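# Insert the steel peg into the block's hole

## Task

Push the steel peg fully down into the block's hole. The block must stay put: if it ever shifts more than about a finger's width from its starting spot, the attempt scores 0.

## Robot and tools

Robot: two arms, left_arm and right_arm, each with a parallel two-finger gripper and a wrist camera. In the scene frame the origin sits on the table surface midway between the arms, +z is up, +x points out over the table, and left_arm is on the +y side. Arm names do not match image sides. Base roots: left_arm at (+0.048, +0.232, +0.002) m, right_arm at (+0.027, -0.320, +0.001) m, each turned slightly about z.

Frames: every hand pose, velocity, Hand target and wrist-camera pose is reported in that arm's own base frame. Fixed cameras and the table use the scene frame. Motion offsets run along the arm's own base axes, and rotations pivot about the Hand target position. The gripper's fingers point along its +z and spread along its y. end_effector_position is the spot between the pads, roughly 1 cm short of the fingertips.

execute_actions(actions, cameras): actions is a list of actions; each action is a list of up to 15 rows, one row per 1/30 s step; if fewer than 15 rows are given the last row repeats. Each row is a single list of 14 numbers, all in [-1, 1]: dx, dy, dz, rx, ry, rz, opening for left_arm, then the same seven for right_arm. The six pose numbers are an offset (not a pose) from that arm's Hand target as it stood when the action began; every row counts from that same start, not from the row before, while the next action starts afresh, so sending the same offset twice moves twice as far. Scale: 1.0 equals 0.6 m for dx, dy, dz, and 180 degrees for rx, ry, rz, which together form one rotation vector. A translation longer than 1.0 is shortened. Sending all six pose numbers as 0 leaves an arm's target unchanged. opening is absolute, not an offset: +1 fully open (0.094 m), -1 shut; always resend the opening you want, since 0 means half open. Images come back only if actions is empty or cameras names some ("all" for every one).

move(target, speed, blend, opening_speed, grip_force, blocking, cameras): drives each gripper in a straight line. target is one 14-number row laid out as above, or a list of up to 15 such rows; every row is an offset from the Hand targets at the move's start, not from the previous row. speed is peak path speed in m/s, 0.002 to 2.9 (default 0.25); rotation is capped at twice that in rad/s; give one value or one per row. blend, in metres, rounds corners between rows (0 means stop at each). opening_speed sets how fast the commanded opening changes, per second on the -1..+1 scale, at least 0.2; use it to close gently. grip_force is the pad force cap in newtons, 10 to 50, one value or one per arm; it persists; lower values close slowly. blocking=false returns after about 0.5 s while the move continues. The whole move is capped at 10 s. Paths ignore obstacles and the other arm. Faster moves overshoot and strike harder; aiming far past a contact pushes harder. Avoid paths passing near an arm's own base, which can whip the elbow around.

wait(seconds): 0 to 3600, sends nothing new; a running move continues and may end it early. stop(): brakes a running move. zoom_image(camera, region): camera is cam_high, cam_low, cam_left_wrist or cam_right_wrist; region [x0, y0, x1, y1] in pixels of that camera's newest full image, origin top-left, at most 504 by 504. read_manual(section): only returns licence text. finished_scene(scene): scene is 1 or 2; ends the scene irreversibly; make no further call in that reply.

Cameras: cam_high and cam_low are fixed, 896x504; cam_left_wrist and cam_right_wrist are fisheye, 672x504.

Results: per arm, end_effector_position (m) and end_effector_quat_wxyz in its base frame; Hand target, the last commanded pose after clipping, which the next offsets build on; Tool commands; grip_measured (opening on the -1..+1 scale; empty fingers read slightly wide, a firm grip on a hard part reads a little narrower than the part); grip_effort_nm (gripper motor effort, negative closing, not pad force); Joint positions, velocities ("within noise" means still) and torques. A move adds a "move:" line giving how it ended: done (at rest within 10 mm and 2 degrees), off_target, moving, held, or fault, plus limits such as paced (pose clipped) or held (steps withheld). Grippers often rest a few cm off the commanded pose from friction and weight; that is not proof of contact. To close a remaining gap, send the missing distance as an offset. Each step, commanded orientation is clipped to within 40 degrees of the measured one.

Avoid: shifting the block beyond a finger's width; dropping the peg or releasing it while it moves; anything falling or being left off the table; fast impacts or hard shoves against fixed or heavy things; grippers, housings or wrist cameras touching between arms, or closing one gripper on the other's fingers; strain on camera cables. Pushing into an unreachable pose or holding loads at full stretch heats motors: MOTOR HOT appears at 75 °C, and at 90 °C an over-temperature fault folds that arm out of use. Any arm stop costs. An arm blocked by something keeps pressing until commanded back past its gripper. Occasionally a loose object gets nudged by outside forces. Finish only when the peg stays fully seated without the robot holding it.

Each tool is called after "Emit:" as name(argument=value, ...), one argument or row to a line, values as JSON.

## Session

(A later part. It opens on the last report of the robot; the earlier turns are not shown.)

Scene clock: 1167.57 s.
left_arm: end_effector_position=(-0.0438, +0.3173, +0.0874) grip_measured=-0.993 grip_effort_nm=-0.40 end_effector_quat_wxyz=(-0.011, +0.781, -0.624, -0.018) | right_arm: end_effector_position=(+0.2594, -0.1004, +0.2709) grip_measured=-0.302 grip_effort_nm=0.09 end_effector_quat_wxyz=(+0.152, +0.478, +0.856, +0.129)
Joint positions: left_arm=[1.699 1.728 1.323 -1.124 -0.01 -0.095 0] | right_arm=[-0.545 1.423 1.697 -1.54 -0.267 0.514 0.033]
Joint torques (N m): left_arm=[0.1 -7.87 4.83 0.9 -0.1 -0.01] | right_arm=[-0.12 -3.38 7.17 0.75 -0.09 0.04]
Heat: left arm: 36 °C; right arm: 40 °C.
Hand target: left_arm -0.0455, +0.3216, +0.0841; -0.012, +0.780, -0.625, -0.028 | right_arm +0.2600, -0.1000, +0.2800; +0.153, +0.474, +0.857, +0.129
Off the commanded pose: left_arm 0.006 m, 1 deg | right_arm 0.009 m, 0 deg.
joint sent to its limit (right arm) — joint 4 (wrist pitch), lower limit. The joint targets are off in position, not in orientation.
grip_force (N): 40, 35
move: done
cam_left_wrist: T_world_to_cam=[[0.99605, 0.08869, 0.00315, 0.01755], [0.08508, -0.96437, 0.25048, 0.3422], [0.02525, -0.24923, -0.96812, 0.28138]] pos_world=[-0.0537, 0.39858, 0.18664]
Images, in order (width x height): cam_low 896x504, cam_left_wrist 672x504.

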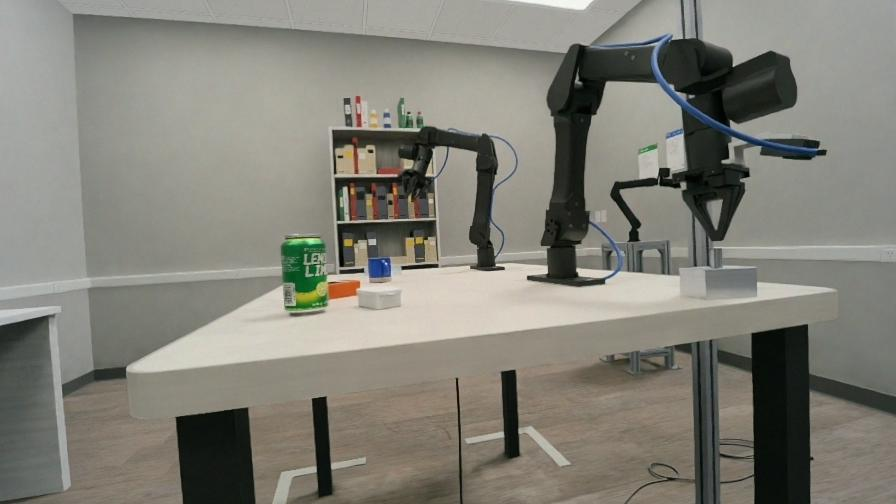

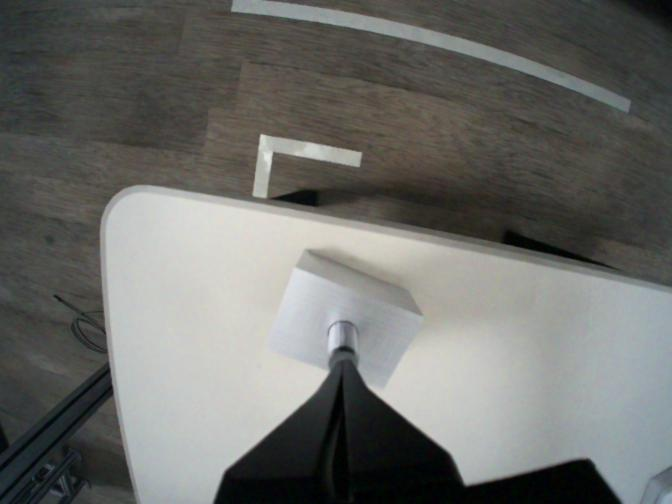

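Emit:
move(
  target=[
    [0, -0.005, -0.0367, 0, 0, 0, -1, 0, 0, 0, 0, 0, 0, -0.3],
  ],
  speed=0.03,
  cameras=["cam_left_wrist", "cam_low"],
)

Emit:
zoom_image(
  camera="cam_low",
  region=[680, 170, 780, 310],
)

Emit:
zoom_image(
  camera="cam_left_wrist",
  region=[260, 230, 440, 410],
)

Scene clock: 1173.90 s.
left_arm: end_effector_position=(-0.0430, +0.3132, +0.0768) grip_measured=-0.993 grip_effort_nm=-0.39 end_effector_quat_wxyz=(-0.012, +0.781, -0.624, -0.018) | right_arm: end_effector_position=(+0.2594, -0.1004, +0.2709) grip_measured=-0.302 grip_effort_nm=0.08 end_effector_quat_wxyz=(+0.152, +0.478, +0.856, +0.129)
Joint positions: left_arm=[1.699 1.719 1.269 -1.078 -0.008 -0.095 0] | right_arm=[-0.545 1.423 1.697 -1.54 -0.267 0.514 0.033]
Joint torques (N m): left_arm=[0.25 -6.57 2.63 1.31 -0.08 -0.03] | right_arm=[-0.1 -3.37 7.21 0.76 -0.08 0.04]
Heat: left arm: 36 °C; right arm: 40 °C.
Hand target: left_arm -0.0455, +0.3186, +0.0621; -0.012, +0.780, -0.625, -0.028 | right_arm +0.2600, -0.1000, +0.2800; +0.153, +0.474, +0.857, +0.129
Off the commanded pose: left_arm 0.016 m, 1 deg | right_arm 0.009 m, 0 deg.
joint sent to its limit (right arm) — joint 4 (wrist pitch), lower limit. The joint targets are off in position, not in orientation.
grip_force (N): 40, 35
move: off_target (left_arm)
cam_left_wrist: T_world_to_cam=[[0.99606, 0.08861, 0.00456, 0.01704], [0.08469, -0.96482, 0.2489, 0.34114], [0.02646, -0.24753, -0.96852, 0.26962]] pos_world=[-0.053, 0.39437, 0.17614]
Images, in order (width x height): cam_low 896x504, cam_left_wrist 672x504.

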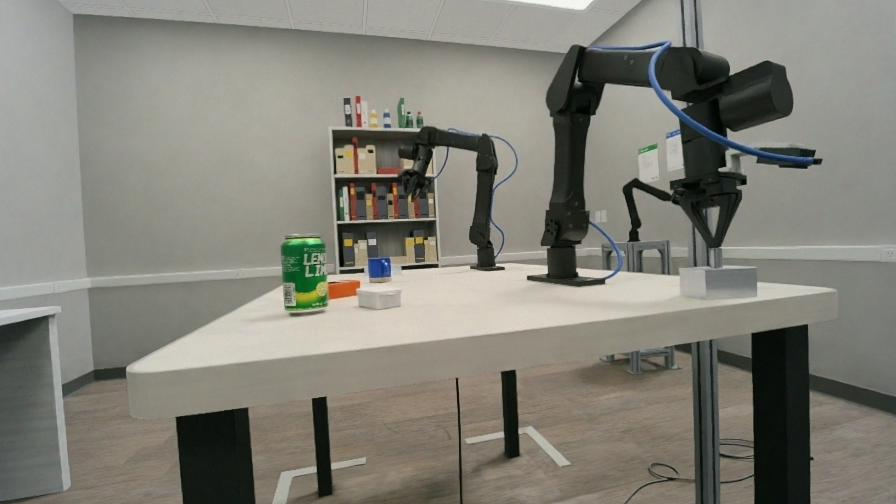

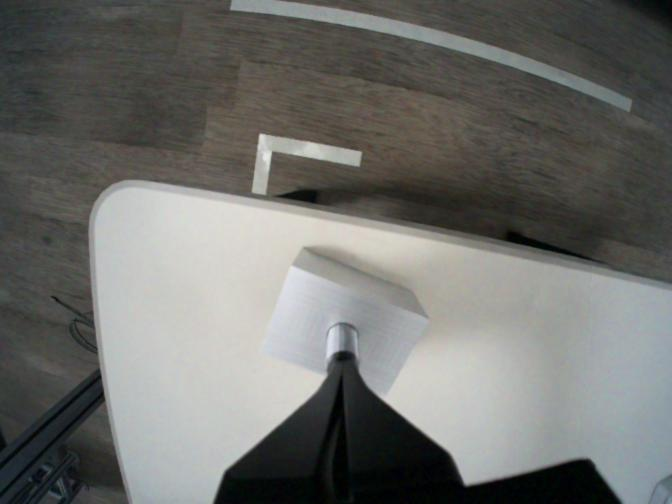

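Scaled by 3.600 from the camera's image (finer frame: 1280x720).

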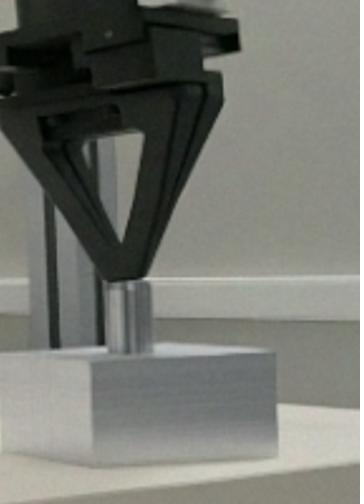

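Scaled by 2.800 from the camera's image (finer frame: 960x720).

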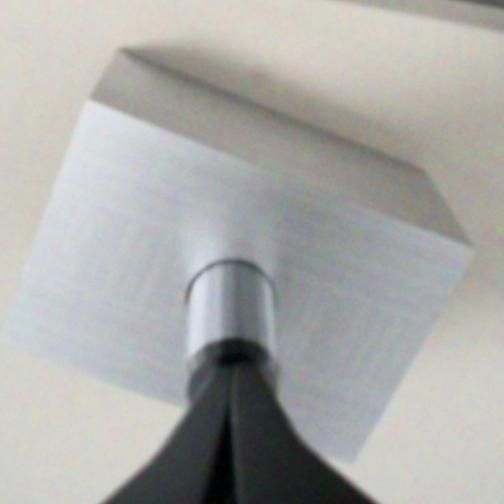

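Emit:
move(
  target=[
    [0, 0.0, 0.12, 0, 0, 0, -1, 0, 0, 0, 0, 0, 0, -0.3],
  ],
  speed=0.1,
  cameras=[],
)

Emit:
execute_actions(
  actions=[
    [[0,0,0,0,0,0,-1,0,0,0,0,0,0,-0.3]],
  ],
)

Emit:
execute_actions(
  actions=[
    [[0,0,0,0,0,0,-1,0,0,0,0,0,0,-0.3]],
  ],
)

Scene clock: 1233.13 s.
left_arm: end_effector_position=(-0.0429, +0.3124, +0.1195) grip_measured=-0.993 grip_effort_nm=-0.39 end_effector_quat_wxyz=(-0.003, +0.782, -0.624, -0.009) | right_arm: end_effector_position=(+0.2594, -0.1004, +0.2709) grip_measured=-0.302 grip_effort_nm=0.08 end_effector_quat_wxyz=(+0.152, +0.478, +0.856, +0.129)
Joint positions: left_arm=[1.699 1.719 1.441 -1.275 -0.008 -0.095 0] | right_arm=[-0.545 1.423 1.697 -1.54 -0.267 0.514 0.033]
Joint torques (N m): left_arm=[0.28 -9.52 8.9 0.43 -0.09 -0.02] | right_arm=[-0.1 -3.36 7.24 0.76 -0.11 0.05]
Heat: left arm: 33 °C; right arm: 40 °C.
Hand target: left_arm -0.0455, +0.3186, +0.1341; -0.012, +0.780, -0.625, -0.028 | right_arm +0.2600, -0.1000, +0.2800; +0.153, +0.474, +0.857, +0.129
Off the commanded pose: left_arm 0.016 m, 2 deg | right_arm 0.009 m, 0 deg.
joint sent to its limit (right arm) — joint 4 (wrist pitch), lower limit. The joint targets are off in position, not in orientation.
grip_force (N): 40, 35
move: off_target (left_arm)

Scene clock: 1233.93 s.
left_arm: end_effector_position=(-0.0428, +0.3121, +0.1195) grip_measured=-0.993 grip_effort_nm=-0.39 end_effector_quat_wxyz=(-0.003, +0.782, -0.624, -0.009) | right_arm: end_effector_position=(+0.2594, -0.1004, +0.2709) grip_measured=-0.302 grip_effort_nm=0.08 end_effector_quat_wxyz=(+0.152, +0.478, +0.856, +0.129)
Joint positions: left_arm=[1.699 1.719 1.441 -1.276 -0.008 -0.095 0] | right_arm=[-0.545 1.423 1.697 -1.54 -0.267 0.514 0.033]
Joint torques (N m): left_arm=[0.2 -9.46 8.91 0.4 -0.08 -0.04] | right_arm=[-0.12 -3.38 7.21 0.76 -0.09 0.05]
Heat: left arm: 33 °C; right arm: 40 °C.
Hand target: left_arm -0.0455, +0.3186, +0.1341; -0.012, +0.780, -0.625, -0.028 | right_arm +0.2600, -0.1000, +0.2800; +0.153, +0.474, +0.857, +0.129
Off the commanded pose: left_arm 0.016 m, 2 deg | right_arm 0.009 m, 0 deg.
joint sent to its limit (right arm) — joint 4 (wrist pitch), lower limit. The joint targets are off in position, not in orientation.
grip_force (N): 40, 35

Scene clock: 1234.73 s.
left_arm: end_effector_position=(-0.0428, +0.3121, +0.1195) grip_measured=-0.993 grip_effort_nm=-0.39 end_effector_quat_wxyz=(-0.003, +0.782, -0.624, -0.009) | right_arm: end_effector_position=(+0.2594, -0.1004, +0.2709) grip_measured=-0.302 grip_effort_nm=0.09 end_effector_quat_wxyz=(+0.152, +0.478, +0.856, +0.129)
Joint positions: left_arm=[1.699 1.719 1.441 -1.276 -0.008 -0.095 0] | right_arm=[-0.545 1.423 1.697 -1.54 -0.267 0.514 0.033]
Joint torques (N m): left_arm=[0.25 -9.46 8.83 0.42 -0.1 -0.03] | right_arm=[-0.13 -3.4 7.23 0.76 -0.09 0.05]
Heat: left arm: 34 °C; right arm: 40 °C.
Hand target: left_arm -0.0455, +0.3186, +0.1341; -0.012, +0.780, -0.625, -0.028 | right_arm +0.2600, -0.1000, +0.2800; +0.153, +0.474, +0.857, +0.129
Off the commanded pose: left_arm 0.016 m, 2 deg | right_arm 0.009 m, 0 deg.
joint sent to its limit (right arm) — joint 4 (wrist pitch), lower limit. The joint targets are off in position, not in orientation.
grip_force (N): 40, 35

Emit:
move(
  target=[
    [0.4425, -0.531, -0.1235, 0, 0, -0.539, -1, 0, 0, 0, 0, 0, 0, -0.3],
  ],
  speed=0.25,
  cameras=["cam_left_wrist", "cam_low"],
)

Scene clock: 1251.17 s.
left_arm: end_effector_position=(+0.2007, -0.0016, +0.0518) grip_measured=-0.993 grip_effort_nm=-0.39 end_effector_quat_wxyz=(-0.002, -0.049, +0.999, +0.005) | right_arm: end_effector_position=(+0.2594, -0.1004, +0.2709) grip_measured=-0.302 grip_effort_nm=0.09 end_effector_quat_wxyz=(+0.152, +0.478, +0.856, +0.129)
Joint positions: left_arm=[-0.022 1.345 0.809 -1.04 -0.01 -0.12 0] | right_arm=[-0.545 1.423 1.697 -1.54 -0.267 0.514 0.033]
Joint torques (N m): left_arm=[-0.42 -3.51 8.44 0.78 -0.08 -0.04] | right_arm=[-0.09 -3.43 7.17 0.75 -0.1 0.05]
Heat: left arm: 34 °C; right arm: 40 °C.
Hand target: left_arm +0.2200, +0.0000, +0.0600; +0.029, -0.049, +0.998, +0.009 | right_arm +0.2600, -0.1000, +0.2800; +0.153, +0.474, +0.857, +0.129
Off the commanded pose: left_arm 0.021 m, 4 deg | right_arm 0.009 m, 0 deg.
joint sent to its limit (right arm) — joint 4 (wrist pitch), lower limit. The joint targets are off in position, not in orientation.
grip_force (N): 40, 35
move: off_target (left_arm)
cam_left_wrist: T_world_to_cam=[[-0.03683, -0.99931, 0.00479, 0.00789], [-0.95494, 0.03661, 0.29453, 0.23078], [-0.2945, 0.00627, -0.95563, 0.22521]] pos_world=[0.287, -0.00198, 0.14721]
Images, in order (width x height): cam_low 896x504, cam_left_wrist 672x504.

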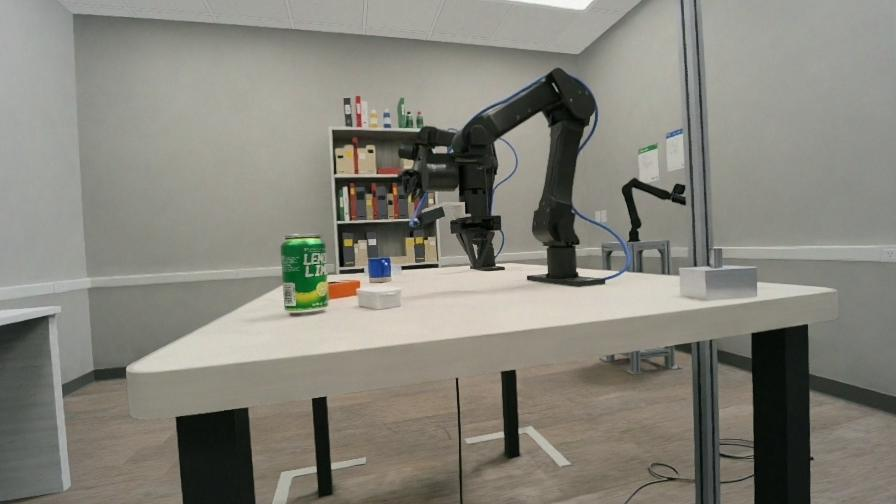

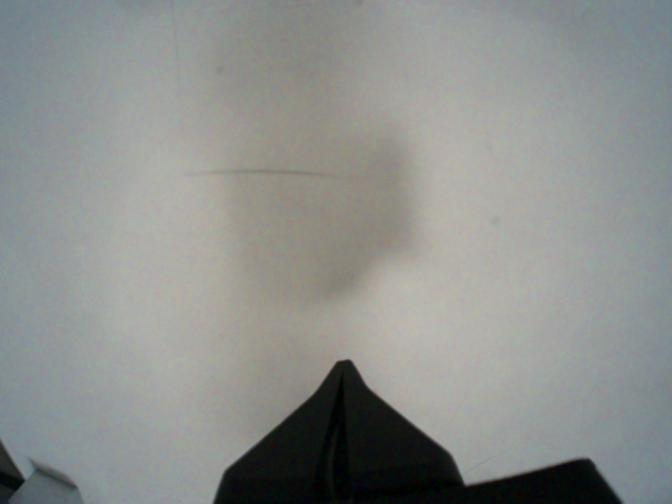

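Emit:
move(
  target=[
    [0.0, 0.0, -0.0583, 0, 0, 0, -1, 0, 0, 0, 0, 0, 0, -0.3],
  ],
  speed=0.05,
  cameras=[],
)

Emit:
move(
  target=[
    [0.0, 0.0, -0.0333, 0, 0, 0, -1, 0, 0, 0, 0, 0, 0, -0.3],
  ],
  speed=0.03,
  cameras=[],
)

Scene clock: 1256.63 s.
left_arm: end_effector_position=(+0.2162, -0.0020, +0.0279) grip_measured=-0.993 grip_effort_nm=-0.39 end_effector_quat_wxyz=(+0.021, -0.049, +0.999, +0.003) | right_arm: end_effector_position=(+0.2594, -0.1004, +0.2709) grip_measured=-0.302 grip_effort_nm=0.08 end_effector_quat_wxyz=(+0.152, +0.478, +0.856, +0.129)
Joint positions: left_arm=[-0.022 1.399 0.749 -0.88 -0.01 -0.12 0] | right_arm=[-0.545 1.423 1.697 -1.54 -0.267 0.514 0.033]
Joint torques (N m): left_arm=[-0.32 -3.78 4.51 0.9 -0.11 -0.06] | right_arm=[-0.08 -3.4 7.19 0.75 -0.09 0.07]
Heat: left arm: 34 °C; right arm: 40 °C.
Hand target: left_arm +0.2200, +0.0000, +0.0250; +0.029, -0.049, +0.998, +0.009 | right_arm +0.2600, -0.1000, +0.2800; +0.153, +0.474, +0.857, +0.129
Off the commanded pose: left_arm 0.005 m, 1 deg | right_arm 0.009 m, 0 deg.
joint sent to its limit (right arm) — joint 4 (wrist pitch), lower limit. The joint targets are off in position, not in orientation.
grip_force (N): 40, 35
move: done

Scene clock: 1258.13 s.
left_arm: end_effector_position=(+0.2164, -0.0020, +0.0081) grip_measured=-0.993 grip_effort_nm=-0.39 end_effector_quat_wxyz=(+0.021, -0.049, +0.999, +0.003) | right_arm: end_effector_position=(+0.2594, -0.1004, +0.2709) grip_measured=-0.302 grip_effort_nm=0.08 end_effector_quat_wxyz=(+0.152, +0.478, +0.856, +0.129)
Joint positions: left_arm=[-0.022 1.44 0.695 -0.785 -0.01 -0.12 0] | right_arm=[-0.545 1.423 1.697 -1.54 -0.267 0.514 0.033]
Joint torques (N m): left_arm=[-0.4 -3.97 4.41 0.88 -0.1 -0.06] | right_arm=[-0.06 -3.4 7.16 0.75 -0.08 0.04]
Heat: left arm: 34 °C; right arm: 40 °C.
Hand target: left_arm +0.2200, +0.0000, +0.0050; +0.029, -0.049, +0.998, +0.009 | right_arm +0.2600, -0.1000, +0.2800; +0.153, +0.474, +0.857, +0.129
Off the commanded pose: left_arm 0.005 m, 1 deg | right_arm 0.009 m, 0 deg.
joint sent to its limit (right arm) — joint 4 (wrist pitch), lower limit. The joint targets are off in position, not in orientation.
grip_force (N): 40, 35
move: done

Emit:
move(
  target=[
    [0.0, 0.0, -0.0167, 0, 0, 0, -1, 0, 0, 0, 0, 0, 0, -0.3],
  ],
  speed=0.03,
  cameras=[],
)

Emit:
move(
  target=[
    [0.0, 0.0, -0.0083, 0, 0, 0, -1, 0, 0, 0, 0, 0, 0, -0.3],
  ],
  speed=0.03,
  cameras=[],
)

Emit:
move(
  target=[
    [0.0, 0.0, -0.0083, 0, 0, 0, -1, 0, 0, 0, 0, 0, 0, -0.3],
  ],
  speed=0.03,
  cameras=["cam_left_wrist"],
)

Scene clock: 1263.40 s.
left_arm: end_effector_position=(+0.2170, -0.0020, +0.0071) grip_measured=-0.993 grip_effort_nm=-0.39 end_effector_quat_wxyz=(+0.023, -0.049, +0.999, +0.003) | right_arm: end_effector_position=(+0.2594, -0.1004, +0.2709) grip_measured=-0.302 grip_effort_nm=0.09 end_effector_quat_wxyz=(+0.152, +0.478, +0.856, +0.129)
Joint positions: left_arm=[-0.022 1.44 0.691 -0.776 -0.01 -0.12 0] | right_arm=[-0.545 1.423 1.697 -1.54 -0.267 0.514 0.033]
Joint torques (N m): left_arm=[-0.35 -2.28 2.67 1.27 -0.1 -0.05] | right_arm=[-0.08 -3.37 7.23 0.76 -0.09 0.05]
Heat: left arm: 34 °C; right arm: 40 °C.
Hand target: left_arm +0.2200, +0.0000, -0.0050; +0.029, -0.049, +0.998, +0.009 | right_arm +0.2600, -0.1000, +0.2800; +0.153, +0.474, +0.857, +0.129
Off the commanded pose: left_arm 0.013 m, 1 deg | right_arm 0.009 m, 0 deg.
joint sent to its limit (right arm) — joint 4 (wrist pitch), lower limit. The joint targets are off in position, not in orientation.
grip_force (N): 40, 35
move: off_target (left_arm)

Scene clock: 1264.20 s.
left_arm: end_effector_position=(+0.2168, -0.0020, +0.0068) grip_measured=-0.993 grip_effort_nm=-0.39 end_effector_quat_wxyz=(+0.023, -0.049, +0.999, +0.003) | right_arm: end_effector_position=(+0.2594, -0.1004, +0.2709) grip_measured=-0.302 grip_effort_nm=0.08 end_effector_quat_wxyz=(+0.152, +0.478, +0.856, +0.129)
Joint positions: left_arm=[-0.022 1.44 0.689 -0.774 -0.01 -0.12 0] | right_arm=[-0.545 1.423 1.697 -1.54 -0.267 0.514 0.033]
Joint torques (N m): left_arm=[-0.38 -1.5 1.92 1.45 -0.1 -0.05] | right_arm=[-0.13 -3.34 7.23 0.75 -0.08 0.05]
Heat: left arm: 33 °C; right arm: 40 °C.
Hand target: left_arm +0.2200, +0.0000, -0.0100; +0.029, -0.049, +0.998, +0.009 | right_arm +0.2600, -0.1000, +0.2800; +0.153, +0.474, +0.857, +0.129
Off the commanded pose: left_arm 0.017 m, 1 deg | right_arm 0.009 m, 0 deg.
joint sent to its limit (right arm) — joint 4 (wrist pitch), lower limit. The joint targets are off in position, not in orientation.
grip_force (N): 40, 35
move: off_target (left_arm)

Scene clock: 1265.00 s.
left_arm: end_effector_position=(+0.2166, -0.0020, +0.0064) grip_measured=-0.993 grip_effort_nm=-0.39 end_effector_quat_wxyz=(+0.023, -0.049, +0.999, +0.003) | right_arm: end_effector_position=(+0.2594, -0.1004, +0.2709) grip_measured=-0.302 grip_effort_nm=0.08 end_effector_quat_wxyz=(+0.152, +0.478, +0.856, +0.129)
Joint positions: left_arm=[-0.022 1.44 0.688 -0.773 -0.01 -0.12 0] | right_arm=[-0.545 1.423 1.697 -1.54 -0.267 0.514 0.033]
Joint torques (N m): left_arm=[-0.35 -0.8 1.06 1.63 -0.11 -0.04] | right_arm=[-0.08 -3.36 7.2 0.76 -0.09 0.05]
Heat: left arm: 33 °C; right arm: 40 °C.
Hand target: left_arm +0.2200, +0.0000, -0.0150; +0.029, -0.049, +0.998, +0.009 | right_arm +0.2600, -0.1000, +0.2800; +0.153, +0.474, +0.857, +0.129
Off the commanded pose: left_arm 0.022 m, 1 deg | right_arm 0.009 m, 0 deg.
joint sent to its limit (right arm) — joint 4 (wrist pitch), lower limit. The joint targets are off in position, not in orientation.
grip_force (N): 40, 35
move: off_target (left_arm)
cam_left_wrist: T_world_to_cam=[[-0.03704, -0.9993, 0.00406, 0.00844], [-0.96862, 0.03691, 0.24578, 0.26269], [-0.24576, 0.00517, -0.96932, 0.17605]] pos_world=[0.29803, -0.00218, 0.10604]

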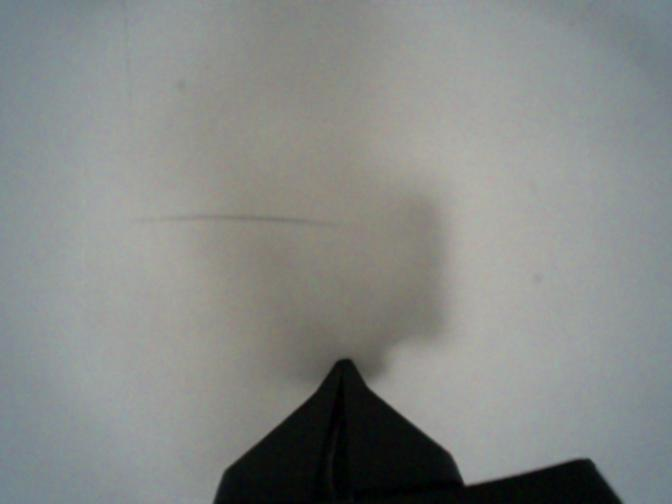

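Emit:
move(
  target=[
    [0, 0, 0.25, 0, 0, 0, -1, 0.1167, 0.25, -0.3667, -0.0950, 0.0969, 0.3643, -1],
  ],
  speed=0.15,
  cameras=["cam_right_wrist"],
)

Emit:
move(
  target=[
    [0, 0, 0, 0, 0, 0, -1, 0, 0, -0.0667, 0, 0, 0, -1],
  ],
  speed=0.05,
  cameras=[],
)

Scene clock: 1290.47 s.
left_arm: end_effector_position=(+0.2135, -0.0019, +0.1189) grip_measured=-0.993 grip_effort_nm=-0.39 end_effector_quat_wxyz=(+0.001, -0.049, +0.999, +0.005) | right_arm: end_effector_position=(+0.3177, +0.0509, +0.0580) grip_measured=-0.968 grip_effort_nm=-0.76 end_effector_quat_wxyz=(-0.021, -0.069, +0.997, +0.008)
Joint positions: left_arm=[-0.022 1.346 1.08 -1.304 -0.01 -0.12 0] | right_arm=[0.145 1.833 1.331 -1.109 -0.018 0.007 0.002]
Joint torques (N m): left_arm=[-0.34 -6.78 8.85 0.39 -0.09 -0.04] | right_arm=[0.43 -7.08 6.04 0.58 0.14 -0.04]
Heat: left arm: 33 °C; right arm: 39 °C.
Hand target: left_arm +0.2200, +0.0000, +0.1350; +0.029, -0.049, +0.998, +0.009 | right_arm +0.3300, +0.0500, +0.0600; +0.000, -0.075, +0.997, +0.000
Off the commanded pose: left_arm 0.018 m, 3 deg | right_arm 0.013 m, 3 deg.
grip_force (N): 40, 35
move: off_target (left_arm, right_arm)
cam_right_wrist: T_world_to_cam=[[-0.02689, -0.99935, -0.02379, 0.06429], [-0.94424, 0.01758, 0.32878, 0.33725], [-0.32815, 0.03131, -0.94411, 0.26993]] pos_world=[0.40875, 0.04987, 0.14549]

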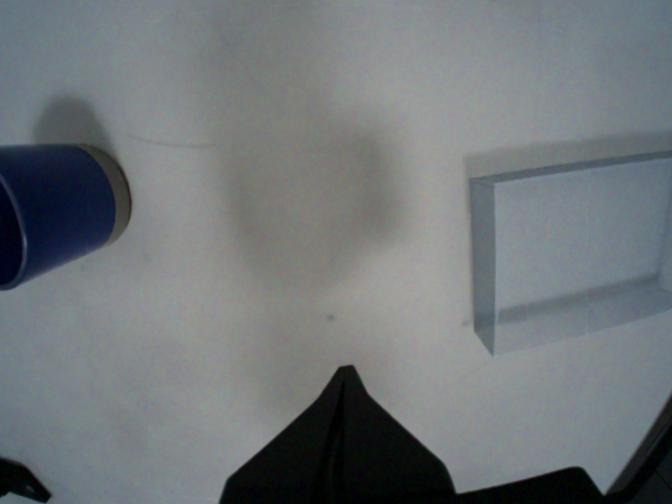

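Scene clock: 1292.13 s.
left_arm: end_effector_position=(+0.2135, -0.0019, +0.1189) grip_measured=-0.993 grip_effort_nm=-0.39 end_effector_quat_wxyz=(+0.001, -0.049, +0.999, +0.005) | right_arm: end_effector_position=(+0.3235, +0.0517, +0.0228) grip_measured=-0.968 grip_effort_nm=-0.76 end_effector_quat_wxyz=(-0.012, -0.069, +0.998, +0.008)
Joint positions: left_arm=[-0.022 1.346 1.08 -1.304 -0.01 -0.12 0] | right_arm=[0.145 1.88 1.246 -0.959 -0.018 0.007 0.002]
Joint torques (N m): left_arm=[-0.31 -6.83 8.85 0.39 -0.1 -0.04] | right_arm=[0.4 -7.1 4.45 0.65 0.15 -0.05]
Heat: left arm: 33 °C; right arm: 39 °C.
Hand target: left_arm +0.2200, +0.0000, +0.1350; +0.029, -0.049, +0.998, +0.009 | right_arm +0.3300, +0.0500, +0.0200; +0.000, -0.075, +0.997, +0.000
Off the commanded pose: left_arm 0.018 m, 3 deg | right_arm 0.007 m, 2 deg.
grip_force (N): 40, 35
move: done

Emit:
move(
  target=[
    [0, 0, 0, 0, 0, 0, -1, 0, 0, -0.0333, 0, 0, 0, -1],
  ],
  speed=0.04,
  cameras=[],
)

Emit:
move(
  target=[
    [0, 0, 0, 0, 0, 0, -1, 0, 0, -0.0133, 0, 0, 0, -1],
  ],
  speed=0.03,
  cameras=[],
)

Emit:
move(
  target=[
    [0, 0, 0, 0, 0, 0, -1, 0, 0, -0.0133, 0, 0, 0, -1],
  ],
  speed=0.03,
  cameras=[],
)

Emit:
move(
  target=[
    [0, 0, 0, 0, 0, 0, -1, 0, 0, -0.0083, 0, 0, 0, -1],
  ],
  speed=0.03,
  cameras=["cam_right_wrist"],
)

Scene clock: 1297.73 s.
left_arm: end_effector_position=(+0.2135, -0.0019, +0.1189) grip_measured=-0.993 grip_effort_nm=-0.39 end_effector_quat_wxyz=(+0.001, -0.049, +0.999, +0.005) | right_arm: end_effector_position=(+0.3237, +0.0518, +0.0029) grip_measured=-0.968 grip_effort_nm=-0.76 end_effector_quat_wxyz=(-0.012, -0.069, +0.998, +0.008)
Joint positions: left_arm=[-0.022 1.346 1.08 -1.304 -0.01 -0.12 0] | right_arm=[0.145 1.912 1.203 -0.884 -0.018 0.007 0.002]
Joint torques (N m): left_arm=[-0.36 -6.79 8.84 0.38 -0.08 -0.05] | right_arm=[0.39 -7.17 4.27 0.63 0.14 -0.04]
Heat: left arm: 33 °C; right arm: 39 °C.
Hand target: left_arm +0.2200, +0.0000, +0.1350; +0.029, -0.049, +0.998, +0.009 | right_arm +0.3300, +0.0500, +0.0000; +0.000, -0.075, +0.997, +0.000
Off the commanded pose: left_arm 0.018 m, 3 deg | right_arm 0.007 m, 2 deg.
grip_force (N): 40, 35
move: done

Scene clock: 1298.53 s.
left_arm: end_effector_position=(+0.2135, -0.0019, +0.1189) grip_measured=-0.993 grip_effort_nm=-0.39 end_effector_quat_wxyz=(+0.001, -0.049, +0.999, +0.005) | right_arm: end_effector_position=(+0.3253, +0.0520, +0.0013) grip_measured=-0.968 grip_effort_nm=-0.76 end_effector_quat_wxyz=(-0.008, -0.069, +0.998, +0.009)
Joint positions: left_arm=[-0.022 1.346 1.08 -1.304 -0.01 -0.12 0] | right_arm=[0.145 1.914 1.199 -0.87 -0.018 0.007 0.002]
Joint torques (N m): left_arm=[-0.34 -6.8 8.87 0.37 -0.09 -0.05] | right_arm=[0.36 -6.26 3.47 0.84 0.15 -0.05]
Heat: left arm: 33 °C; right arm: 38 °C.
Hand target: left_arm +0.2200, +0.0000, +0.1350; +0.029, -0.049, +0.998, +0.009 | right_arm +0.3300, +0.0500, -0.0080; +0.000, -0.075, +0.997, +0.000
Off the commanded pose: left_arm 0.018 m, 3 deg | right_arm 0.011 m, 1 deg.
grip_force (N): 40, 35
move: off_target (right_arm)

Scene clock: 1299.33 s.
left_arm: end_effector_position=(+0.2135, -0.0019, +0.1189) grip_measured=-0.993 grip_effort_nm=-0.39 end_effector_quat_wxyz=(+0.001, -0.049, +0.999, +0.005) | right_arm: end_effector_position=(+0.3245, +0.0519, +0.0008) grip_measured=-0.968 grip_effort_nm=-0.76 end_effector_quat_wxyz=(-0.008, -0.069, +0.998, +0.009)
Joint positions: left_arm=[-0.022 1.346 1.08 -1.304 -0.01 -0.12 0] | right_arm=[0.145 1.912 1.194 -0.867 -0.018 0.007 0.002]
Joint torques (N m): left_arm=[-0.31 -6.82 8.91 0.38 -0.08 -0.03] | right_arm=[0.4 -5.22 2.5 1.11 0.14 -0.03]
Heat: left arm: 33 °C; right arm: 38 °C.
Hand target: left_arm +0.2200, +0.0000, +0.1350; +0.029, -0.049, +0.998, +0.009 | right_arm +0.3300, +0.0500, -0.0160; +0.000, -0.075, +0.997, +0.000
Off the commanded pose: left_arm 0.018 m, 3 deg | right_arm 0.018 m, 1 deg.
grip_force (N): 40, 35
move: off_target (right_arm)

Scene clock: 1300.13 s.
left_arm: end_effector_position=(+0.2135, -0.0019, +0.1189) grip_measured=-0.993 grip_effort_nm=-0.39 end_effector_quat_wxyz=(+0.001, -0.049, +0.999, +0.005) | right_arm: end_effector_position=(+0.3244, +0.0519, +0.0005) grip_measured=-0.968 grip_effort_nm=-0.76 end_effector_quat_wxyz=(-0.008, -0.069, +0.998, +0.009)
Joint positions: left_arm=[-0.022 1.346 1.08 -1.304 -0.01 -0.12 0] | right_arm=[0.145 1.912 1.193 -0.865 -0.018 0.007 0.002]
Joint torques (N m): left_arm=[-0.38 -6.8 8.81 0.37 -0.1 -0.04] | right_arm=[0.36 -4.6 1.94 1.29 0.16 -0.04]
Heat: left arm: 33 °C; right arm: 38 °C.
Hand target: left_arm +0.2200, +0.0000, +0.1350; +0.029, -0.049, +0.998, +0.009 | right_arm +0.3300, +0.0500, -0.0209; +0.000, -0.075, +0.997, +0.000
Off the commanded pose: left_arm 0.018 m, 3 deg | right_arm 0.022 m, 1 deg.
grip_force (N): 40, 35
move: off_target (right_arm)
cam_right_wrist: T_world_to_cam=[[-0.02623, -0.99926, -0.02827, 0.06383], [-0.9524, 0.01639, 0.30441, 0.36516], [-0.30372, 0.03491, -0.95212, 0.20965]] pos_world=[0.41313, 0.05048, 0.09026]

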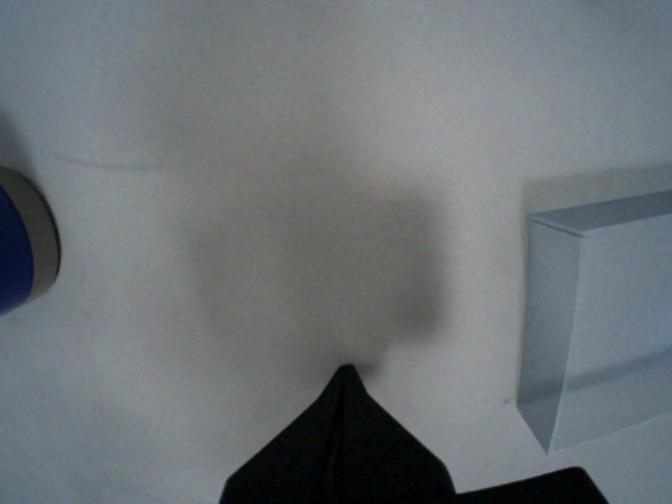

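Emit:
wait(
  seconds=0,
  cameras=["cam_high", "cam_low"],
)

Emit:
zoom_image(
  camera="cam_high",
  region=[300, 280, 500, 460],
)

Emit:
zoom_image(
  camera="cam_low",
  region=[360, 190, 560, 300],
)

Scene clock: 1332.83 s.
left_arm: end_effector_position=(+0.2135, -0.0019, +0.1189) grip_measured=-0.993 grip_effort_nm=-0.39 end_effector_quat_wxyz=(+0.001, -0.049, +0.999, +0.005) | right_arm: end_effector_position=(+0.3244, +0.0519, +0.0005) grip_measured=-0.968 grip_effort_nm=-0.76 end_effector_quat_wxyz=(-0.008, -0.069, +0.998, +0.009)
Joint positions: left_arm=[-0.022 1.346 1.08 -1.304 -0.01 -0.12 0] | right_arm=[0.145 1.912 1.193 -0.865 -0.018 0.007 0.002]
Joint torques (N m): left_arm=[-0.39 -6.78 8.94 0.37 -0.11 -0.05] | right_arm=[0.42 -4.6 1.95 1.29 0.15 -0.06]
Heat: left arm: 34 °C; right arm: 36 °C.
Hand target: left_arm +0.2200, +0.0000, +0.1350; +0.029, -0.049, +0.998, +0.009 | right_arm +0.3300, +0.0500, -0.0209; +0.000, -0.075, +0.997, +0.000
Tool commands: left_gripper/opening=-1.0 right_gripper/opening=-1.0
Off the commanded pose: left_arm 0.018 m, 3 deg | right_arm 0.022 m, 1 deg.
grip_force (N): 40, 35

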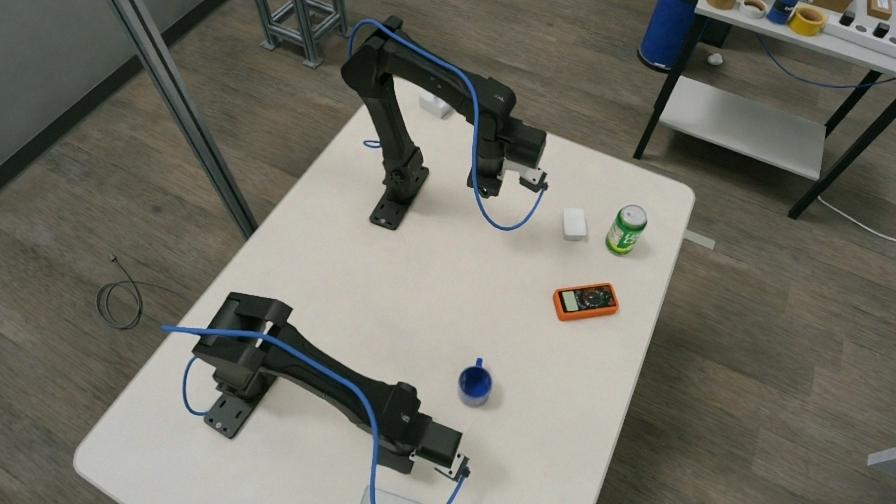

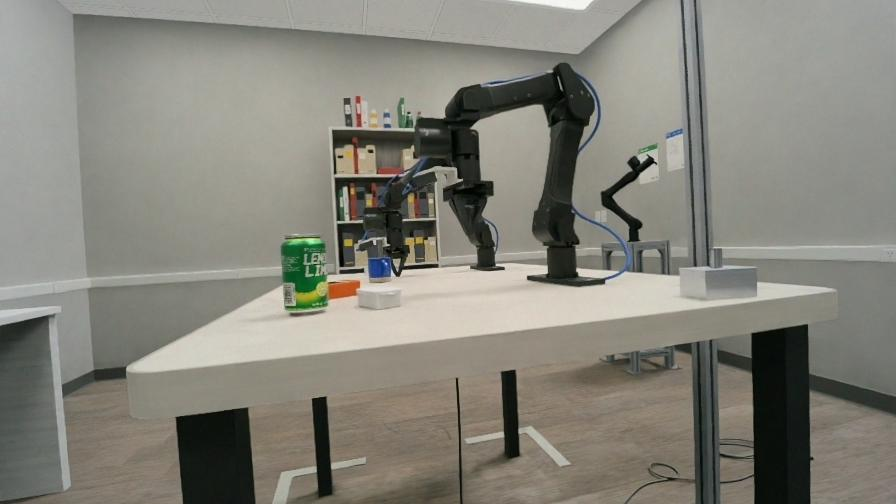

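Scaled by 2.520 from the camera's image (finer frame: 1280x720).

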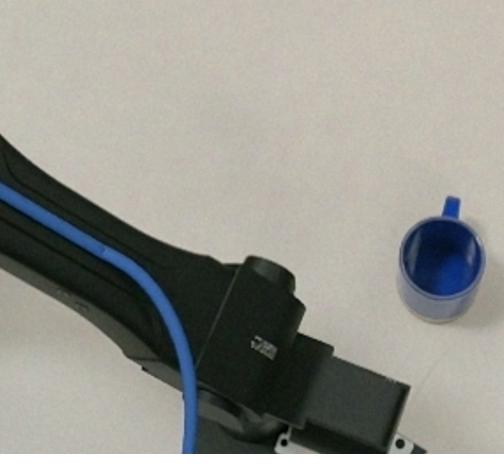

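Scaled by 2.520 from the camera's image (finer frame: 1280x720).

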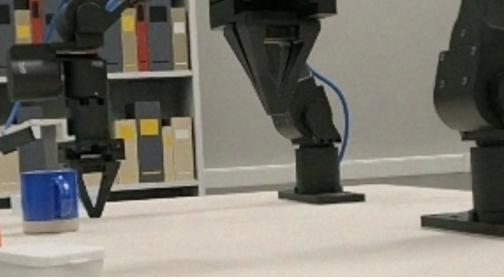

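Emit:
move(
  target=[
    [0, 0, 0, 0, 0, 0, -1, 0, 0, 0.25, 0, 0, 0, -1],
  ],
  speed=0.15,
  cameras=["cam_low"],
)

Emit:
zoom_image(
  camera="cam_low",
  region=[670, 220, 770, 310],
)

Scene clock: 1385.93 s.
left_arm: end_effector_position=(+0.2135, -0.0019, +0.1189) grip_measured=-0.993 grip_effort_nm=-0.39 end_effector_quat_wxyz=(+0.001, -0.049, +0.999, +0.005) | right_arm: end_effector_position=(+0.3220, +0.0512, +0.1084) grip_measured=-0.968 grip_effort_nm=-0.76 end_effector_quat_wxyz=(-0.033, -0.069, +0.997, +0.006)
Joint positions: left_arm=[-0.022 1.346 1.08 -1.304 -0.01 -0.12 0] | right_arm=[0.145 1.842 1.544 -1.338 -0.017 0.007 0.002]
Joint torques (N m): left_arm=[-0.4 -6.86 8.88 0.35 -0.11 -0.05] | right_arm=[0.39 -10.7 7.75 0.1 0.16 -0.03]
Heat: left arm: 34 °C; right arm: 36 °C.
Hand target: left_arm +0.2200, +0.0000, +0.1350; +0.029, -0.049, +0.998, +0.009 | right_arm +0.3300, +0.0500, +0.1291; +0.000, -0.075, +0.997, +0.000
Off the commanded pose: left_arm 0.018 m, 3 deg | right_arm 0.022 m, 4 deg.
grip_force (N): 40, 35
move: off_target (right_arm)

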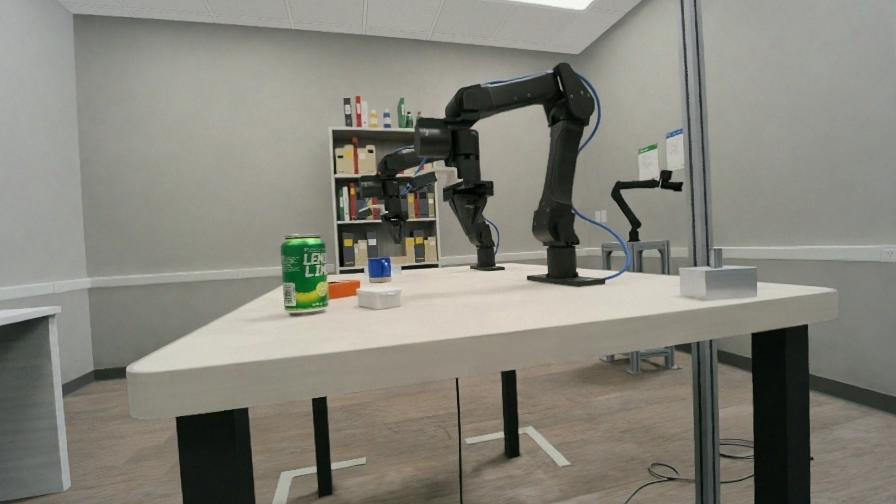

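Scaled by 5.040 from the camera's image (finer frame: 1280x720).

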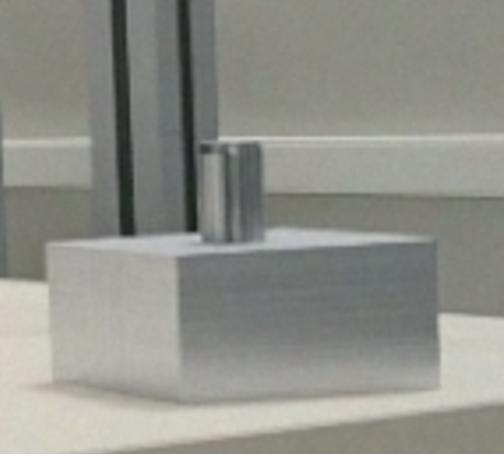

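Emit:
wait(
  seconds=0,
  cameras=["cam_high"],
)

Emit:
zoom_image(
  camera="cam_high",
  region=[350, 60, 510, 240],
)

Emit:
zoom_image(
  camera="cam_high",
  region=[180, 320, 320, 460],
)

Scene clock: 1394.83 s.
left_arm: end_effector_position=(+0.2135, -0.0019, +0.1189) grip_measured=-0.993 grip_effort_nm=-0.39 end_effector_quat_wxyz=(+0.001, -0.049, +0.999, +0.005) | right_arm: end_effector_position=(+0.3220, +0.0512, +0.1084) grip_measured=-0.968 grip_effort_nm=-0.76 end_effector_quat_wxyz=(-0.033, -0.069, +0.997, +0.006)
Joint positions: left_arm=[-0.022 1.346 1.08 -1.304 -0.01 -0.12 0] | right_arm=[0.145 1.842 1.544 -1.338 -0.017 0.007 0.002]
Joint torques (N m): left_arm=[-0.4 -6.86 8.94 0.37 -0.1 -0.04] | right_arm=[0.35 -10.66 7.77 0.1 0.15 -0.02]
Heat: left arm: 34 °C; right arm: 36 °C.
Hand target: left_arm +0.2200, +0.0000, +0.1350; +0.029, -0.049, +0.998, +0.009 | right_arm +0.3300, +0.0500, +0.1291; +0.000, -0.075, +0.997, +0.000
Tool commands: left_gripper/opening=-1.0 right_gripper/opening=-1.0
Off the commanded pose: left_arm 0.018 m, 3 deg | right_arm 0.022 m, 4 deg.
grip_force (N): 40, 35

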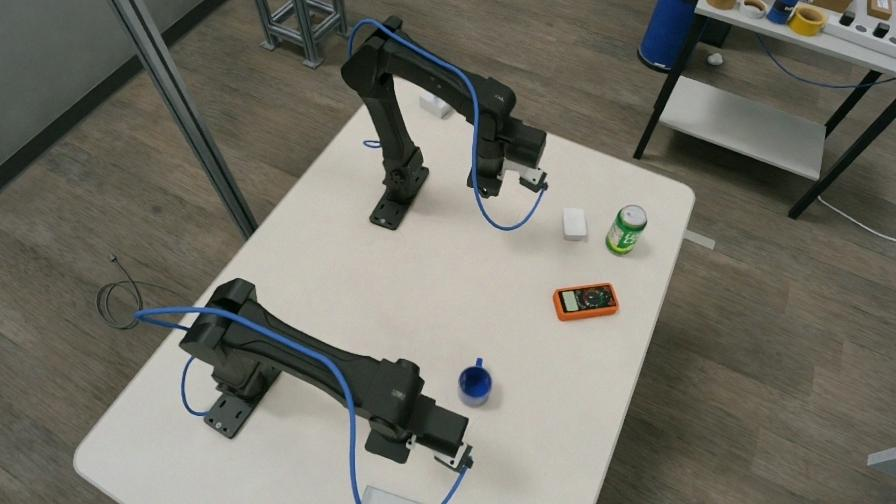

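Scaled by 2.800 from the camera's image (finer frame: 1280x720).

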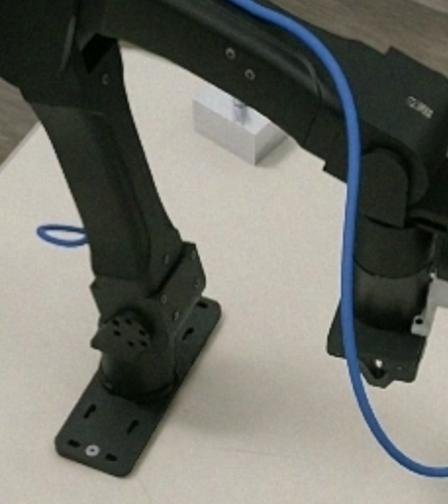

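Scaled by 3.600 from the camera's image (finer frame: 1280x720).

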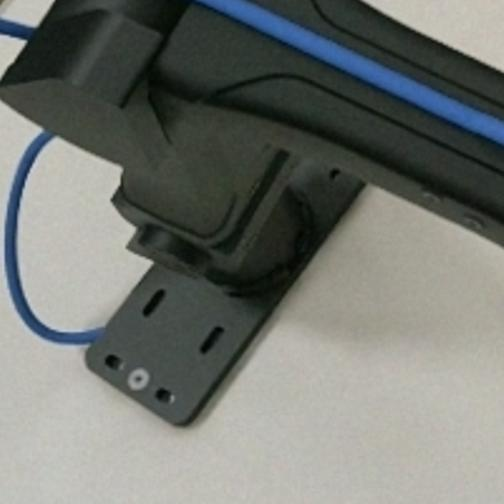

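Emit:
finished_scene(
  scene=1,
)

The scene is finished: the task was done.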